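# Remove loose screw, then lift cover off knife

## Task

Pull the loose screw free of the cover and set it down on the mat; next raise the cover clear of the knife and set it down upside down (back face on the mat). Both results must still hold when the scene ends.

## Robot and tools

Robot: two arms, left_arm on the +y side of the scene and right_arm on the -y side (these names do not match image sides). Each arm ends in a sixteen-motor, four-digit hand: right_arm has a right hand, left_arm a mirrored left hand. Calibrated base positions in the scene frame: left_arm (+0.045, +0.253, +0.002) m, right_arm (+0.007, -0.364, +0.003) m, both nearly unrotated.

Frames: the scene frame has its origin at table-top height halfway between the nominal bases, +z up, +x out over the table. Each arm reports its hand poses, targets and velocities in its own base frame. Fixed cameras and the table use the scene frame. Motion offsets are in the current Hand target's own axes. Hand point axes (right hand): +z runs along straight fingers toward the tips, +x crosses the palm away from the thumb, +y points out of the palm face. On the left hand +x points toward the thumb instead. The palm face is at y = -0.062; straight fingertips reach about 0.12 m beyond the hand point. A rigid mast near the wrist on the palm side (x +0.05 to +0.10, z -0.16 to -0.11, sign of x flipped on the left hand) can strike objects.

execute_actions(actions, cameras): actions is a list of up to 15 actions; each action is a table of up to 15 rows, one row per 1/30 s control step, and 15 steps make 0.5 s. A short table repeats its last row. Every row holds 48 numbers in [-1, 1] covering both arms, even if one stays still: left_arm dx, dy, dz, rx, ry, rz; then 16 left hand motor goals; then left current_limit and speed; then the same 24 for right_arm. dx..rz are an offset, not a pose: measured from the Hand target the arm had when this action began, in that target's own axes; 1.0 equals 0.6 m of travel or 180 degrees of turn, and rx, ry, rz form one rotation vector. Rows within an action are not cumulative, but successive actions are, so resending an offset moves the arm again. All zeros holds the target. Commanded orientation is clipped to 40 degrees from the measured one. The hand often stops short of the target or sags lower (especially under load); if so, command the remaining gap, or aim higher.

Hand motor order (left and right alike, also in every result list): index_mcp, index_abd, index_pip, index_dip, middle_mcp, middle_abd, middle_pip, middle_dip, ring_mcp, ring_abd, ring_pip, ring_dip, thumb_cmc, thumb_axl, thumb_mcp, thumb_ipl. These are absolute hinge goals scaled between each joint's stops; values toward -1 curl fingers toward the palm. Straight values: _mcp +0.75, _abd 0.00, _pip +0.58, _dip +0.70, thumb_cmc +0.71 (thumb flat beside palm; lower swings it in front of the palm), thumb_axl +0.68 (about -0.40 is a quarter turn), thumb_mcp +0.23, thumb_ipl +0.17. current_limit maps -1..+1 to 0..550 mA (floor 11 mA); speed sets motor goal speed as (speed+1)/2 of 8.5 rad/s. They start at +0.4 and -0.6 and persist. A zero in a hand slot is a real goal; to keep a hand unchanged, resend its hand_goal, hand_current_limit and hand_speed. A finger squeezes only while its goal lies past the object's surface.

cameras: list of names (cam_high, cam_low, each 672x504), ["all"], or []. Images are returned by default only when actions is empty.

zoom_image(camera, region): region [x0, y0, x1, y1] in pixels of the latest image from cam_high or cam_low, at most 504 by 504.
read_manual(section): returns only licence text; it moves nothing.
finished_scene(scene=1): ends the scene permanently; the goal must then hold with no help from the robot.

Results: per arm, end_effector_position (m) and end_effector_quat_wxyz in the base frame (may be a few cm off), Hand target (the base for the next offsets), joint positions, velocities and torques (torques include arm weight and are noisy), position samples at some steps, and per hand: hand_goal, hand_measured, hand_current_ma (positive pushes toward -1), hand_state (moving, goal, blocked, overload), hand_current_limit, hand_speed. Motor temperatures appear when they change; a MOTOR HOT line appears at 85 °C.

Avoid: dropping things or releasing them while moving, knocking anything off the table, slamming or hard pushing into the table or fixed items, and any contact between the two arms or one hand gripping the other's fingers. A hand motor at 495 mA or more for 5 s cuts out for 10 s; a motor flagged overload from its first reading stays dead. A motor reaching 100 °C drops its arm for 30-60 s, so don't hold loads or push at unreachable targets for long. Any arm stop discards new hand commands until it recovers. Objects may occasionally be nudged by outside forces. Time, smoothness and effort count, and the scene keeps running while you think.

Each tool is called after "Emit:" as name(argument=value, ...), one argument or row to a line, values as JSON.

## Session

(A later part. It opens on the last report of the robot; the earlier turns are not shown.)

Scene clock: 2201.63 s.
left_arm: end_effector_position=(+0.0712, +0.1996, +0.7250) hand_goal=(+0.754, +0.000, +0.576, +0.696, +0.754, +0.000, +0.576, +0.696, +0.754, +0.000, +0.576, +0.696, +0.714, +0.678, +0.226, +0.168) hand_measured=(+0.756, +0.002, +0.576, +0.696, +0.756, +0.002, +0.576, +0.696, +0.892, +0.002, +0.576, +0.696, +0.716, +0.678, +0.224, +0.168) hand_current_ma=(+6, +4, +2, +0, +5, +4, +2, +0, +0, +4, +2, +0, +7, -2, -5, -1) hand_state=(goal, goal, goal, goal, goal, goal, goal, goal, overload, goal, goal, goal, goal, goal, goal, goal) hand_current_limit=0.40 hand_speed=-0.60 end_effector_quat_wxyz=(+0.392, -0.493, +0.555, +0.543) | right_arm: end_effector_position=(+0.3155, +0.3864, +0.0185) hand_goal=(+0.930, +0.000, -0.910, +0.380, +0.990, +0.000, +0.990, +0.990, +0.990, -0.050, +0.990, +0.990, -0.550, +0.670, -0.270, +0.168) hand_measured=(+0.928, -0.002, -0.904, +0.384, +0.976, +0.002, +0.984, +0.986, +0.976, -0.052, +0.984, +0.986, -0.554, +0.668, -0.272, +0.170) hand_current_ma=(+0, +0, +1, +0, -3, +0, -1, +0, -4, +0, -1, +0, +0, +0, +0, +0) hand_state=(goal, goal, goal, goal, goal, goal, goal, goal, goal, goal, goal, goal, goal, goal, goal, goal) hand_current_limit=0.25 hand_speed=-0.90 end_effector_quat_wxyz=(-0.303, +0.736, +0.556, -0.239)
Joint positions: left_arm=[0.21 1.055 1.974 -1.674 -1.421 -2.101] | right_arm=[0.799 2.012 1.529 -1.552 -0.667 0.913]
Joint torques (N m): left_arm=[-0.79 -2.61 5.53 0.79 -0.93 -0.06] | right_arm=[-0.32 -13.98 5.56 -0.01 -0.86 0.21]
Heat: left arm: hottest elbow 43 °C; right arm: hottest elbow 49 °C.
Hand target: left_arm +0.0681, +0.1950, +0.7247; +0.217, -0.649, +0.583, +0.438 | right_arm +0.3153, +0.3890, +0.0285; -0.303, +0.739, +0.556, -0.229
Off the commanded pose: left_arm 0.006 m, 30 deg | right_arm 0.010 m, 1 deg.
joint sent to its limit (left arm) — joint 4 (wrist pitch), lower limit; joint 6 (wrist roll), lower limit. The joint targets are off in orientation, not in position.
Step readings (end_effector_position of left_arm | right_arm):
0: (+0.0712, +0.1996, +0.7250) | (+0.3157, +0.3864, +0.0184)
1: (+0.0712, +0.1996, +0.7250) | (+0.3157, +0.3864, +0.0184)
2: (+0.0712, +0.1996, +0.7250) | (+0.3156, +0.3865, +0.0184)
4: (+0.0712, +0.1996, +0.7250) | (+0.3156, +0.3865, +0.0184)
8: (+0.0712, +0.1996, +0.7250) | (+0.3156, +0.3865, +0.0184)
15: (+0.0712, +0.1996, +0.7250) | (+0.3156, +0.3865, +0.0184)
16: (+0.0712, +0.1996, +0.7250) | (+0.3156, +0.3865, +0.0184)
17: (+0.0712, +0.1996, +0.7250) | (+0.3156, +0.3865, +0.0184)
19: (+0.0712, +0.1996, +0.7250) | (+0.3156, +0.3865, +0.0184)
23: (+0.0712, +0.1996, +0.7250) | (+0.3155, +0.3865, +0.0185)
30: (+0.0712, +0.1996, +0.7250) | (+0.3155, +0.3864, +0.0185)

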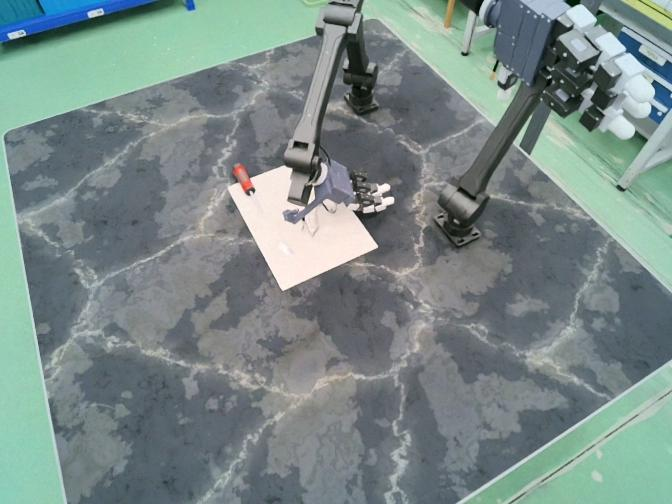

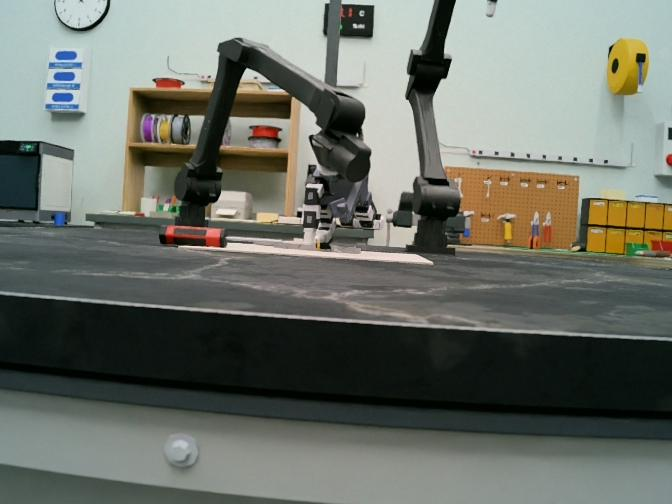

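Emit:
execute_actions(
  actions=[
    [[0,0,0,0,0,0,0.754,0,0.576,0.696,0.754,0,0.576,0.696,0.754,0,0.576,0.696,0.714,0.678,0.226,0.168,0.4,-0.6,0.0035,-0.0045,-0.012,0,0,0,0.98,0,-0.91,0.38,0.99,0,0.99,0.99,0.99,-0.05,0.99,0.99,-0.55,0.67,-0.25,0.168,0.25,-0.8],[0,0,0,0,0,0,0.754,0,0.576,0.696,0.754,0,0.576,0.696,0.754,0,0.576,0.696,0.714,0.678,0.226,0.168,0.4,-0.6,0.0075,-0.0095,-0.024,0,0,0,0.98,0,-0.91,0.38,0.99,0,0.99,0.99,0.99,-0.05,0.99,0.99,-0.55,0.67,-0.25,0.168,0.25,-0.8]],
  ],
  cameras=["all"],
)

Emit:
zoom_image(
  camera="cam_low",
  region=[238, 195, 358, 265],
)

Emit:
zoom_image(
  camera="cam_high",
  region=[270, 150, 360, 240],
)

Scene clock: 2214.93 s.
left_arm: end_effector_position=(+0.0712, +0.1996, +0.7250) hand_goal=(+0.754, +0.000, +0.576, +0.696, +0.754, +0.000, +0.576, +0.696, +0.754, +0.000, +0.576, +0.696, +0.714, +0.678, +0.226, +0.168) hand_measured=(+0.756, +0.002, +0.576, +0.696, +0.756, +0.002, +0.576, +0.696, +0.892, +0.002, +0.576, +0.696, +0.716, +0.678, +0.224, +0.168) hand_current_ma=(+6, +4, +2, +0, +5, +4, +2, +0, +0, +4, +2, +0, +7, -2, -5, -1) hand_state=(goal, goal, goal, goal, goal, goal, goal, goal, overload, goal, goal, goal, goal, goal, goal, goal) hand_current_limit=0.40 hand_speed=-0.60 end_effector_quat_wxyz=(+0.392, -0.493, +0.555, +0.543) | right_arm: end_effector_position=(+0.3127, +0.3836, +0.0199) hand_goal=(+0.980, +0.000, -0.910, +0.380, +0.990, +0.000, +0.990, +0.990, +0.990, -0.050, +0.990, +0.990, -0.550, +0.670, -0.250, +0.168) hand_measured=(+0.968, -0.002, -0.904, +0.384, +0.976, +0.002, +0.984, +0.986, +0.976, -0.052, +0.984, +0.986, -0.554, +0.668, -0.252, +0.170) hand_current_ma=(-3, +0, +1, +0, -3, +0, -1, +0, -4, +0, -1, +0, +0, +0, +0, +0) hand_state=(goal, goal, goal, goal, goal, goal, goal, goal, goal, goal, goal, goal, goal, goal, goal, goal) hand_current_limit=0.25 hand_speed=-0.80 end_effector_quat_wxyz=(-0.301, +0.737, +0.553, -0.247)
Joint positions: left_arm=[0.21 1.055 1.974 -1.674 -1.421 -2.101] | right_arm=[0.799 2.012 1.529 -1.568 -0.667 0.913]
Joint torques (N m): left_arm=[-0.5 -2.9 5.48 0.73 -0.89 -0.01] | right_arm=[-0.91 -14.1 8.42 -0.98 -0.74 0.14]
Heat: left arm: hottest elbow 43 °C; right arm: hottest elbow 48 °C.
Hand target: left_arm +0.0681, +0.1950, +0.7247; +0.217, -0.649, +0.583, +0.438 | right_arm +0.3224, +0.3917, +0.0427; -0.303, +0.739, +0.556, -0.229
Off the commanded pose: left_arm 0.006 m, 30 deg | right_arm 0.026 m, 2 deg.
joint sent to its limit (left arm) — joint 4 (wrist pitch), lower limit; joint 6 (wrist roll), lower limit. The joint targets are off in orientation, not in position.
Step readings (end_effector_position of left_arm | right_arm):
0: (+0.0712, +0.1996, +0.7250) | (+0.3155, +0.3864, +0.0185)
1: (+0.0712, +0.1996, +0.7250) | (+0.3155, +0.3864, +0.0185)
2: (+0.0712, +0.1996, +0.7250) | (+0.3155, +0.3864, +0.0185)
4: (+0.0712, +0.1996, +0.7250) | (+0.3155, +0.3864, +0.0185)
8: (+0.0712, +0.1996, +0.7250) | (+0.3140, +0.3849, +0.0192)
15: (+0.0712, +0.1996, +0.7250) | (+0.3128, +0.3837, +0.0198)

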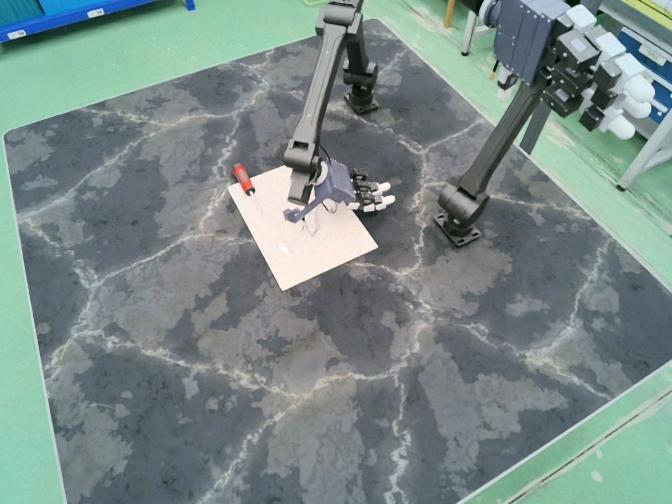

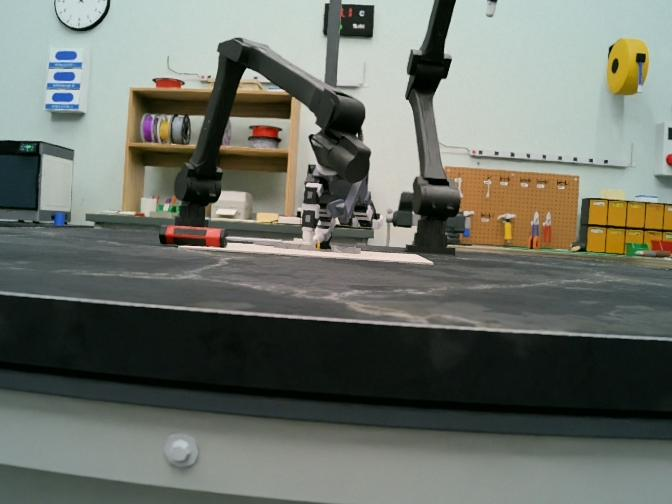

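Scaled by 4.200 from the camera's 672x504 image, which has a finer 960x720 frame.

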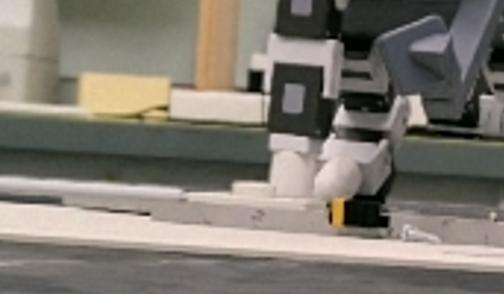

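Scaled by 5.600 from the camera's 672x504 image, which has a finer 960x720 frame.

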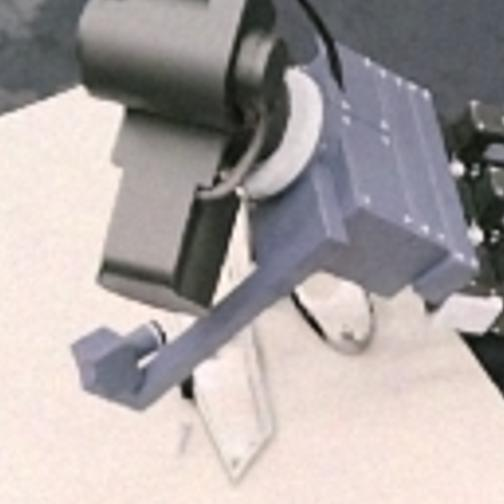

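Emit:
execute_actions(
  actions=[
    [[0,0,0,0,0,0,0.754,0,0.576,0.696,0.754,0,0.576,0.696,0.754,0,0.576,0.696,0.714,0.678,0.226,0.168,0.4,-0.6,0.0,-0.012,-0.012,0,0,0,0.98,0,-0.91,0.38,0.99,0,0.99,0.99,0.99,-0.05,0.99,0.99,-0.55,0.67,-0.25,0.168,0.25,-0.8],[0,0,0,0,0,0,0.754,0,0.576,0.696,0.754,0,0.576,0.696,0.754,0,0.576,0.696,0.714,0.678,0.226,0.168,0.4,-0.6,0.0,-0.024,-0.024,0,0,0,0.98,0,-0.91,0.38,0.99,0,0.99,0.99,0.99,-0.05,0.99,0.99,-0.55,0.67,-0.25,0.168,0.25,-0.8],[0,0,0,0,0,0,0.754,0,0.576,0.696,0.754,0,0.576,0.696,0.754,0,0.576,0.696,0.714,0.678,0.226,0.168,0.4,-0.6,0.0,-0.036,-0.036,0,0,0,0.98,0,-0.91,0.38,0.99,0,0.99,0.99,0.99,-0.05,0.99,0.99,-0.55,0.67,-0.25,0.168,0.25,-0.8]],
  ],
  cameras=["all"],
)

Emit:
zoom_image(
  camera="cam_low",
  region=[238, 195, 358, 265],
)

Emit:
zoom_image(
  camera="cam_high",
  region=[270, 150, 360, 240],
)

Scene clock: 2233.03 s.
left_arm: end_effector_position=(+0.0712, +0.1996, +0.7250) hand_goal=(+0.754, +0.000, +0.576, +0.696, +0.754, +0.000, +0.576, +0.696, +0.754, +0.000, +0.576, +0.696, +0.714, +0.678, +0.226, +0.168) hand_measured=(+0.756, +0.002, +0.576, +0.696, +0.756, +0.002, +0.576, +0.696, +0.892, +0.002, +0.576, +0.696, +0.716, +0.678, +0.224, +0.168) hand_current_ma=(+6, +4, +2, +0, +5, +4, +2, +0, +0, +4, +2, +0, +7, -2, -5, -1) hand_state=(goal, goal, goal, goal, goal, goal, goal, goal, overload, goal, goal, goal, goal, goal, goal, goal) hand_current_limit=0.40 hand_speed=-0.60 end_effector_quat_wxyz=(+0.392, -0.493, +0.555, +0.543) | right_arm: end_effector_position=(+0.3105, +0.3813, +0.0496) hand_goal=(+0.980, +0.000, -0.910, +0.380, +0.990, +0.000, +0.990, +0.990, +0.990, -0.050, +0.990, +0.990, -0.550, +0.670, -0.250, +0.168) hand_measured=(+0.968, -0.002, -0.904, +0.384, +0.976, +0.002, +0.984, +0.986, +0.976, -0.052, +0.984, +0.986, -0.554, +0.668, -0.252, +0.170) hand_current_ma=(-3, +0, +1, +0, -3, +0, -1, +0, -4, +0, -1, +0, +0, +0, +0, +0) hand_state=(goal, goal, goal, goal, goal, goal, goal, goal, goal, goal, goal, goal, goal, goal, goal, goal) hand_current_limit=0.25 hand_speed=-0.80 end_effector_quat_wxyz=(-0.301, +0.737, +0.552, -0.249)
Joint positions: left_arm=[0.21 1.055 1.974 -1.674 -1.421 -2.101] | right_arm=[0.799 1.974 1.553 -1.635 -0.667 0.913]
Joint torques (N m): left_arm=[-0.97 -3.43 5.78 0.96 -0.89 -0.04] | right_arm=[-0.85 -13.33 9.5 -0.99 -0.75 0.14]
Heat: left arm: hottest elbow 43 °C; right arm: hottest elbow 48 °C.
Hand target: left_arm +0.0681, +0.1950, +0.7247; +0.217, -0.649, +0.583, +0.438 | right_arm +0.3223, +0.3918, +0.0733; -0.303, +0.739, +0.556, -0.228
Off the commanded pose: left_arm 0.006 m, 30 deg | right_arm 0.028 m, 2 deg.
joint sent to its limit (left arm) — joint 4 (wrist pitch), lower limit; joint 6 (wrist roll), lower limit. The joint targets are off in orientation, not in position.
Step readings (end_effector_position of left_arm | right_arm):
0: (+0.0712, +0.1996, +0.7250) | (+0.3127, +0.3836, +0.0199)
1: (+0.0712, +0.1996, +0.7250) | (+0.3127, +0.3835, +0.0199)
2: (+0.0712, +0.1996, +0.7250) | (+0.3124, +0.3832, +0.0201)
4: (+0.0712, +0.1996, +0.7250) | (+0.3102, +0.3810, +0.0220)
8: (+0.0712, +0.1996, +0.7250) | (+0.3064, +0.3771, +0.0321)
15: (+0.0712, +0.1996, +0.7250) | (+0.3103, +0.3811, +0.0486)

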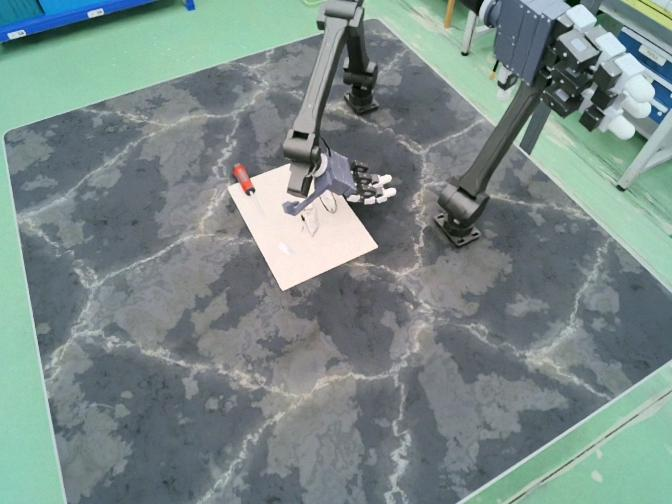

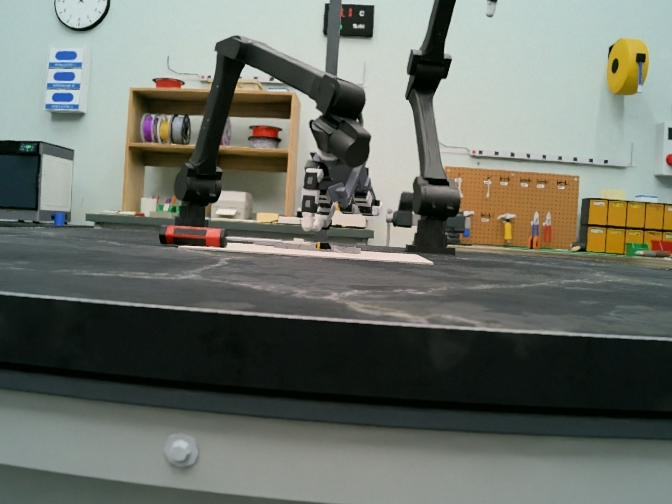

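Scaled by 4.200 from the camera's 672x504 image, which has a finer 960x720 frame.

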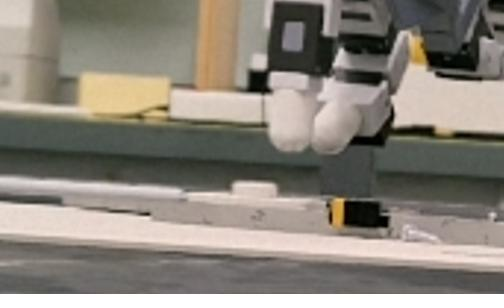

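Scaled by 5.600 from the camera's 672x504 image, which has a finer 960x720 frame.

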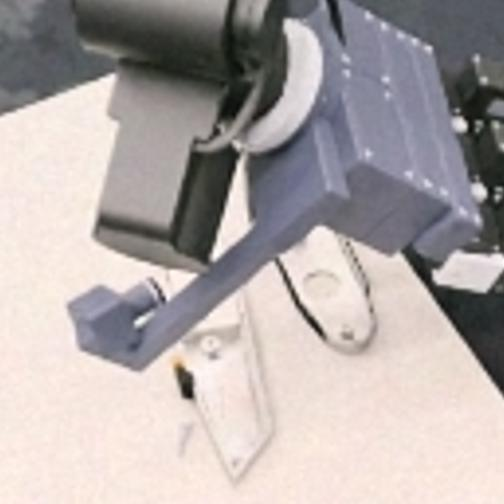

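Emit:
execute_actions(
  actions=[
    [[0,0,0,0,0,0,0.754,0,0.576,0.696,0.754,0,0.576,0.696,0.754,0,0.576,0.696,0.714,0.678,0.226,0.168,0.4,-0.6,0.0,-0.03,-0.03,0,0,0,0.98,0,-0.91,0.38,0.99,0,0.99,0.99,0.99,-0.05,0.99,0.99,-0.55,0.67,-0.25,0.168,0.25,-0.8],[0,0,0,0,0,0,0.754,0,0.576,0.696,0.754,0,0.576,0.696,0.754,0,0.576,0.696,0.714,0.678,0.226,0.168,0.4,-0.6,0.0,-0.06,-0.06,0,0,0,0.98,0,-0.91,0.38,0.99,0,0.99,0.99,0.99,-0.05,0.99,0.99,-0.55,0.67,-0.25,0.168,0.25,-0.8],[0,0,0,0,0,0,0.754,0,0.576,0.696,0.754,0,0.576,0.696,0.754,0,0.576,0.696,0.714,0.678,0.226,0.168,0.4,-0.6,0.0,-0.09,-0.09,0,0,0,0.98,0,-0.91,0.38,0.99,0,0.99,0.99,0.99,-0.05,0.99,0.99,-0.55,0.67,-0.25,0.168,0.25,-0.8]],
    [[0,0,0,0,0,0,0.754,0,0.576,0.696,0.754,0,0.576,0.696,0.754,0,0.576,0.696,0.714,0.678,0.226,0.168,0.4,-0.6,0.03,-0.08,-0.01,0,0,0,0.98,0,-0.91,0.38,0.99,0,0.99,0.99,0.99,-0.05,0.99,0.99,-0.55,0.67,-0.25,0.168,0.25,-0.8],[0,0,0,0,0,0,0.754,0,0.576,0.696,0.754,0,0.576,0.696,0.754,0,0.576,0.696,0.714,0.678,0.226,0.168,0.4,-0.6,0.06,-0.16,-0.02,0,0,0,0.98,0,-0.91,0.38,0.99,0,0.99,0.99,0.99,-0.05,0.99,0.99,-0.55,0.67,-0.25,0.168,0.25,-0.8],[0,0,0,0,0,0,0.754,0,0.576,0.696,0.754,0,0.576,0.696,0.754,0,0.576,0.696,0.714,0.678,0.226,0.168,0.4,-0.6,0.08,-0.22,-0.03,0,0,0,0.98,0,-0.91,0.38,0.99,0,0.99,0.99,0.99,-0.05,0.99,0.99,-0.55,0.67,-0.25,0.168,0.25,-0.8]],
  ],
  cameras=["all"],
)

Emit:
zoom_image(
  camera="cam_low",
  region=[228, 205, 368, 265],
)

Emit:
zoom_image(
  camera="cam_high",
  region=[260, 150, 360, 250],
)

Scene clock: 2249.23 s.
left_arm: end_effector_position=(+0.0712, +0.1996, +0.7250) hand_goal=(+0.754, +0.000, +0.576, +0.696, +0.754, +0.000, +0.576, +0.696, +0.754, +0.000, +0.576, +0.696, +0.714, +0.678, +0.226, +0.168) hand_measured=(+0.756, +0.002, +0.576, +0.696, +0.756, +0.002, +0.576, +0.696, +0.892, +0.002, +0.576, +0.696, +0.716, +0.678, +0.224, +0.168) hand_current_ma=(+6, +4, +2, +0, +5, +4, +2, +0, +0, +4, +2, +0, +7, -2, -5, -1) hand_state=(goal, goal, goal, goal, goal, goal, goal, goal, overload, goal, goal, goal, goal, goal, goal, goal) hand_current_limit=0.40 hand_speed=-0.60 end_effector_quat_wxyz=(+0.392, -0.493, +0.555, +0.543) | right_arm: end_effector_position=(+0.2509, +0.4525, +0.2422) hand_goal=(+0.980, +0.000, -0.910, +0.380, +0.990, +0.000, +0.990, +0.990, +0.990, -0.050, +0.990, +0.990, -0.550, +0.670, -0.250, +0.168) hand_measured=(+0.972, -0.002, -0.904, +0.384, +0.976, +0.002, +0.984, +0.986, +0.976, -0.052, +0.984, +0.986, -0.552, +0.668, -0.252, +0.170) hand_current_ma=(-2, +0, +1, +0, -3, +0, -1, +0, -4, +0, -1, +0, +0, +0, +0, +0) hand_state=(goal, goal, goal, goal, goal, goal, goal, goal, goal, goal, goal, goal, goal, goal, goal, goal) hand_current_limit=0.25 hand_speed=-0.80 end_effector_quat_wxyz=(-0.319, +0.760, +0.546, -0.151)
Joint positions: left_arm=[0.21 1.055 1.974 -1.674 -1.421 -2.101] | right_arm=[0.973 1.736 1.765 -1.682 -0.718 1.266]
Joint torques (N m): left_arm=[-0.85 -2.61 5.61 0.91 -0.94 -0.08] | right_arm=[-0.62 -9.23 10.92 -0.12 -0.86 0.17]
Heat: left arm: hottest elbow 43 °C; right arm: hottest elbow 50 °C.
Hand target: left_arm +0.0681, +0.1950, +0.7247; +0.217, -0.649, +0.583, +0.438 | right_arm +0.2570, +0.4606, +0.2553; -0.303, +0.739, +0.556, -0.228
Off the commanded pose: left_arm 0.006 m, 30 deg | right_arm 0.016 m, 9 deg.
joint sent to its limit (left arm) — joint 4 (wrist pitch), lower limit; joint 6 (wrist roll), lower limit. The joint targets are off in orientation, not in position.
joint sent to its limit (right arm) — joint 4 (wrist pitch), lower limit. The joint targets are off in orientation, not in position.
Step readings (end_effector_position of left_arm | right_arm):
0: (+0.0712, +0.1996, +0.7250) | (+0.3105, +0.3813, +0.0496)
1: (+0.0712, +0.1996, +0.7250) | (+0.3104, +0.3812, +0.0496)
2: (+0.0712, +0.1996, +0.7250) | (+0.3099, +0.3807, +0.0502)
4: (+0.0712, +0.1996, +0.7250) | (+0.3084, +0.3787, +0.0546)
8: (+0.0712, +0.1996, +0.7250) | (+0.3076, +0.3765, +0.0838)
15: (+0.0712, +0.1996, +0.7250) | (+0.3160, +0.3841, +0.1353)
16: (+0.0712, +0.1996, +0.7250) | (+0.3164, +0.3849, +0.1370)
17: (+0.0712, +0.1996, +0.7250) | (+0.3152, +0.3860, +0.1380)
19: (+0.0712, +0.1996, +0.7250) | (+0.3092, +0.3904, +0.1419)
23: (+0.0712, +0.1996, +0.7250) | (+0.2760, +0.4223, +0.1735)
30: (+0.0712, +0.1996, +0.7250) | (+0.2371, +0.4615, +0.2376)

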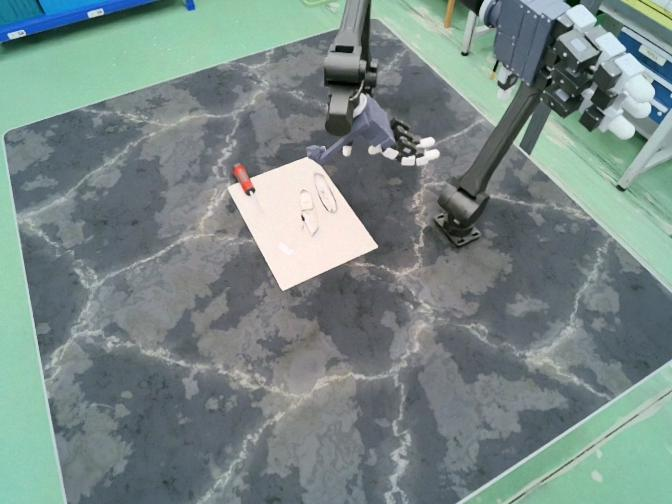

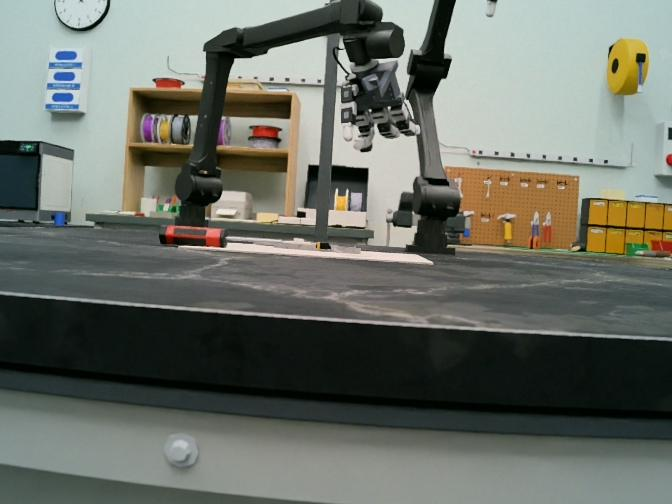

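Scaled by 3.600 from the camera's 672x504 image, which has a finer 960x720 frame.

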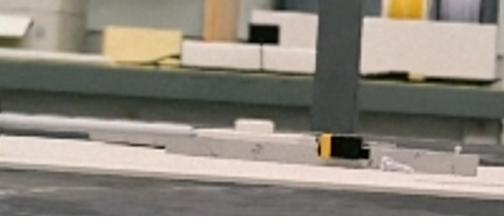

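Scaled by 5.040 from the camera's 672x504 image, which has a finer 960x720 frame.

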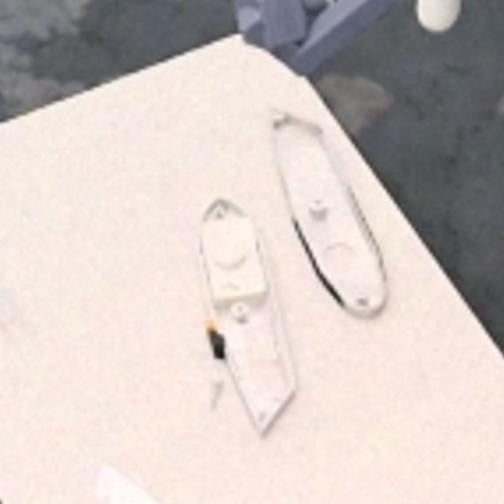

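Emit:
zoom_image(
  camera="cam_high",
  region=[295, 160, 345, 245],
)

Emit:
zoom_image(
  camera="cam_low",
  region=[240, 230, 350, 260],
)

Scaled by 5.929 from the camera's 672x504 image, which has a finer 960x720 frame.

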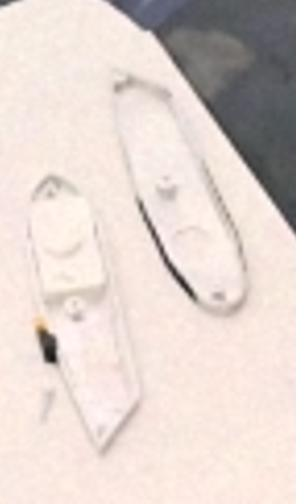

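Scaled by 4.582 from the camera's 672x504 image, which has a finer 960x720 frame.

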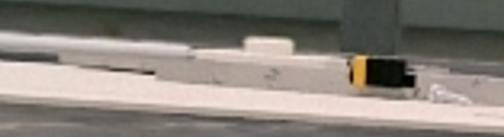

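Emit:
finished_scene(
)

The scene is finished: the task was done.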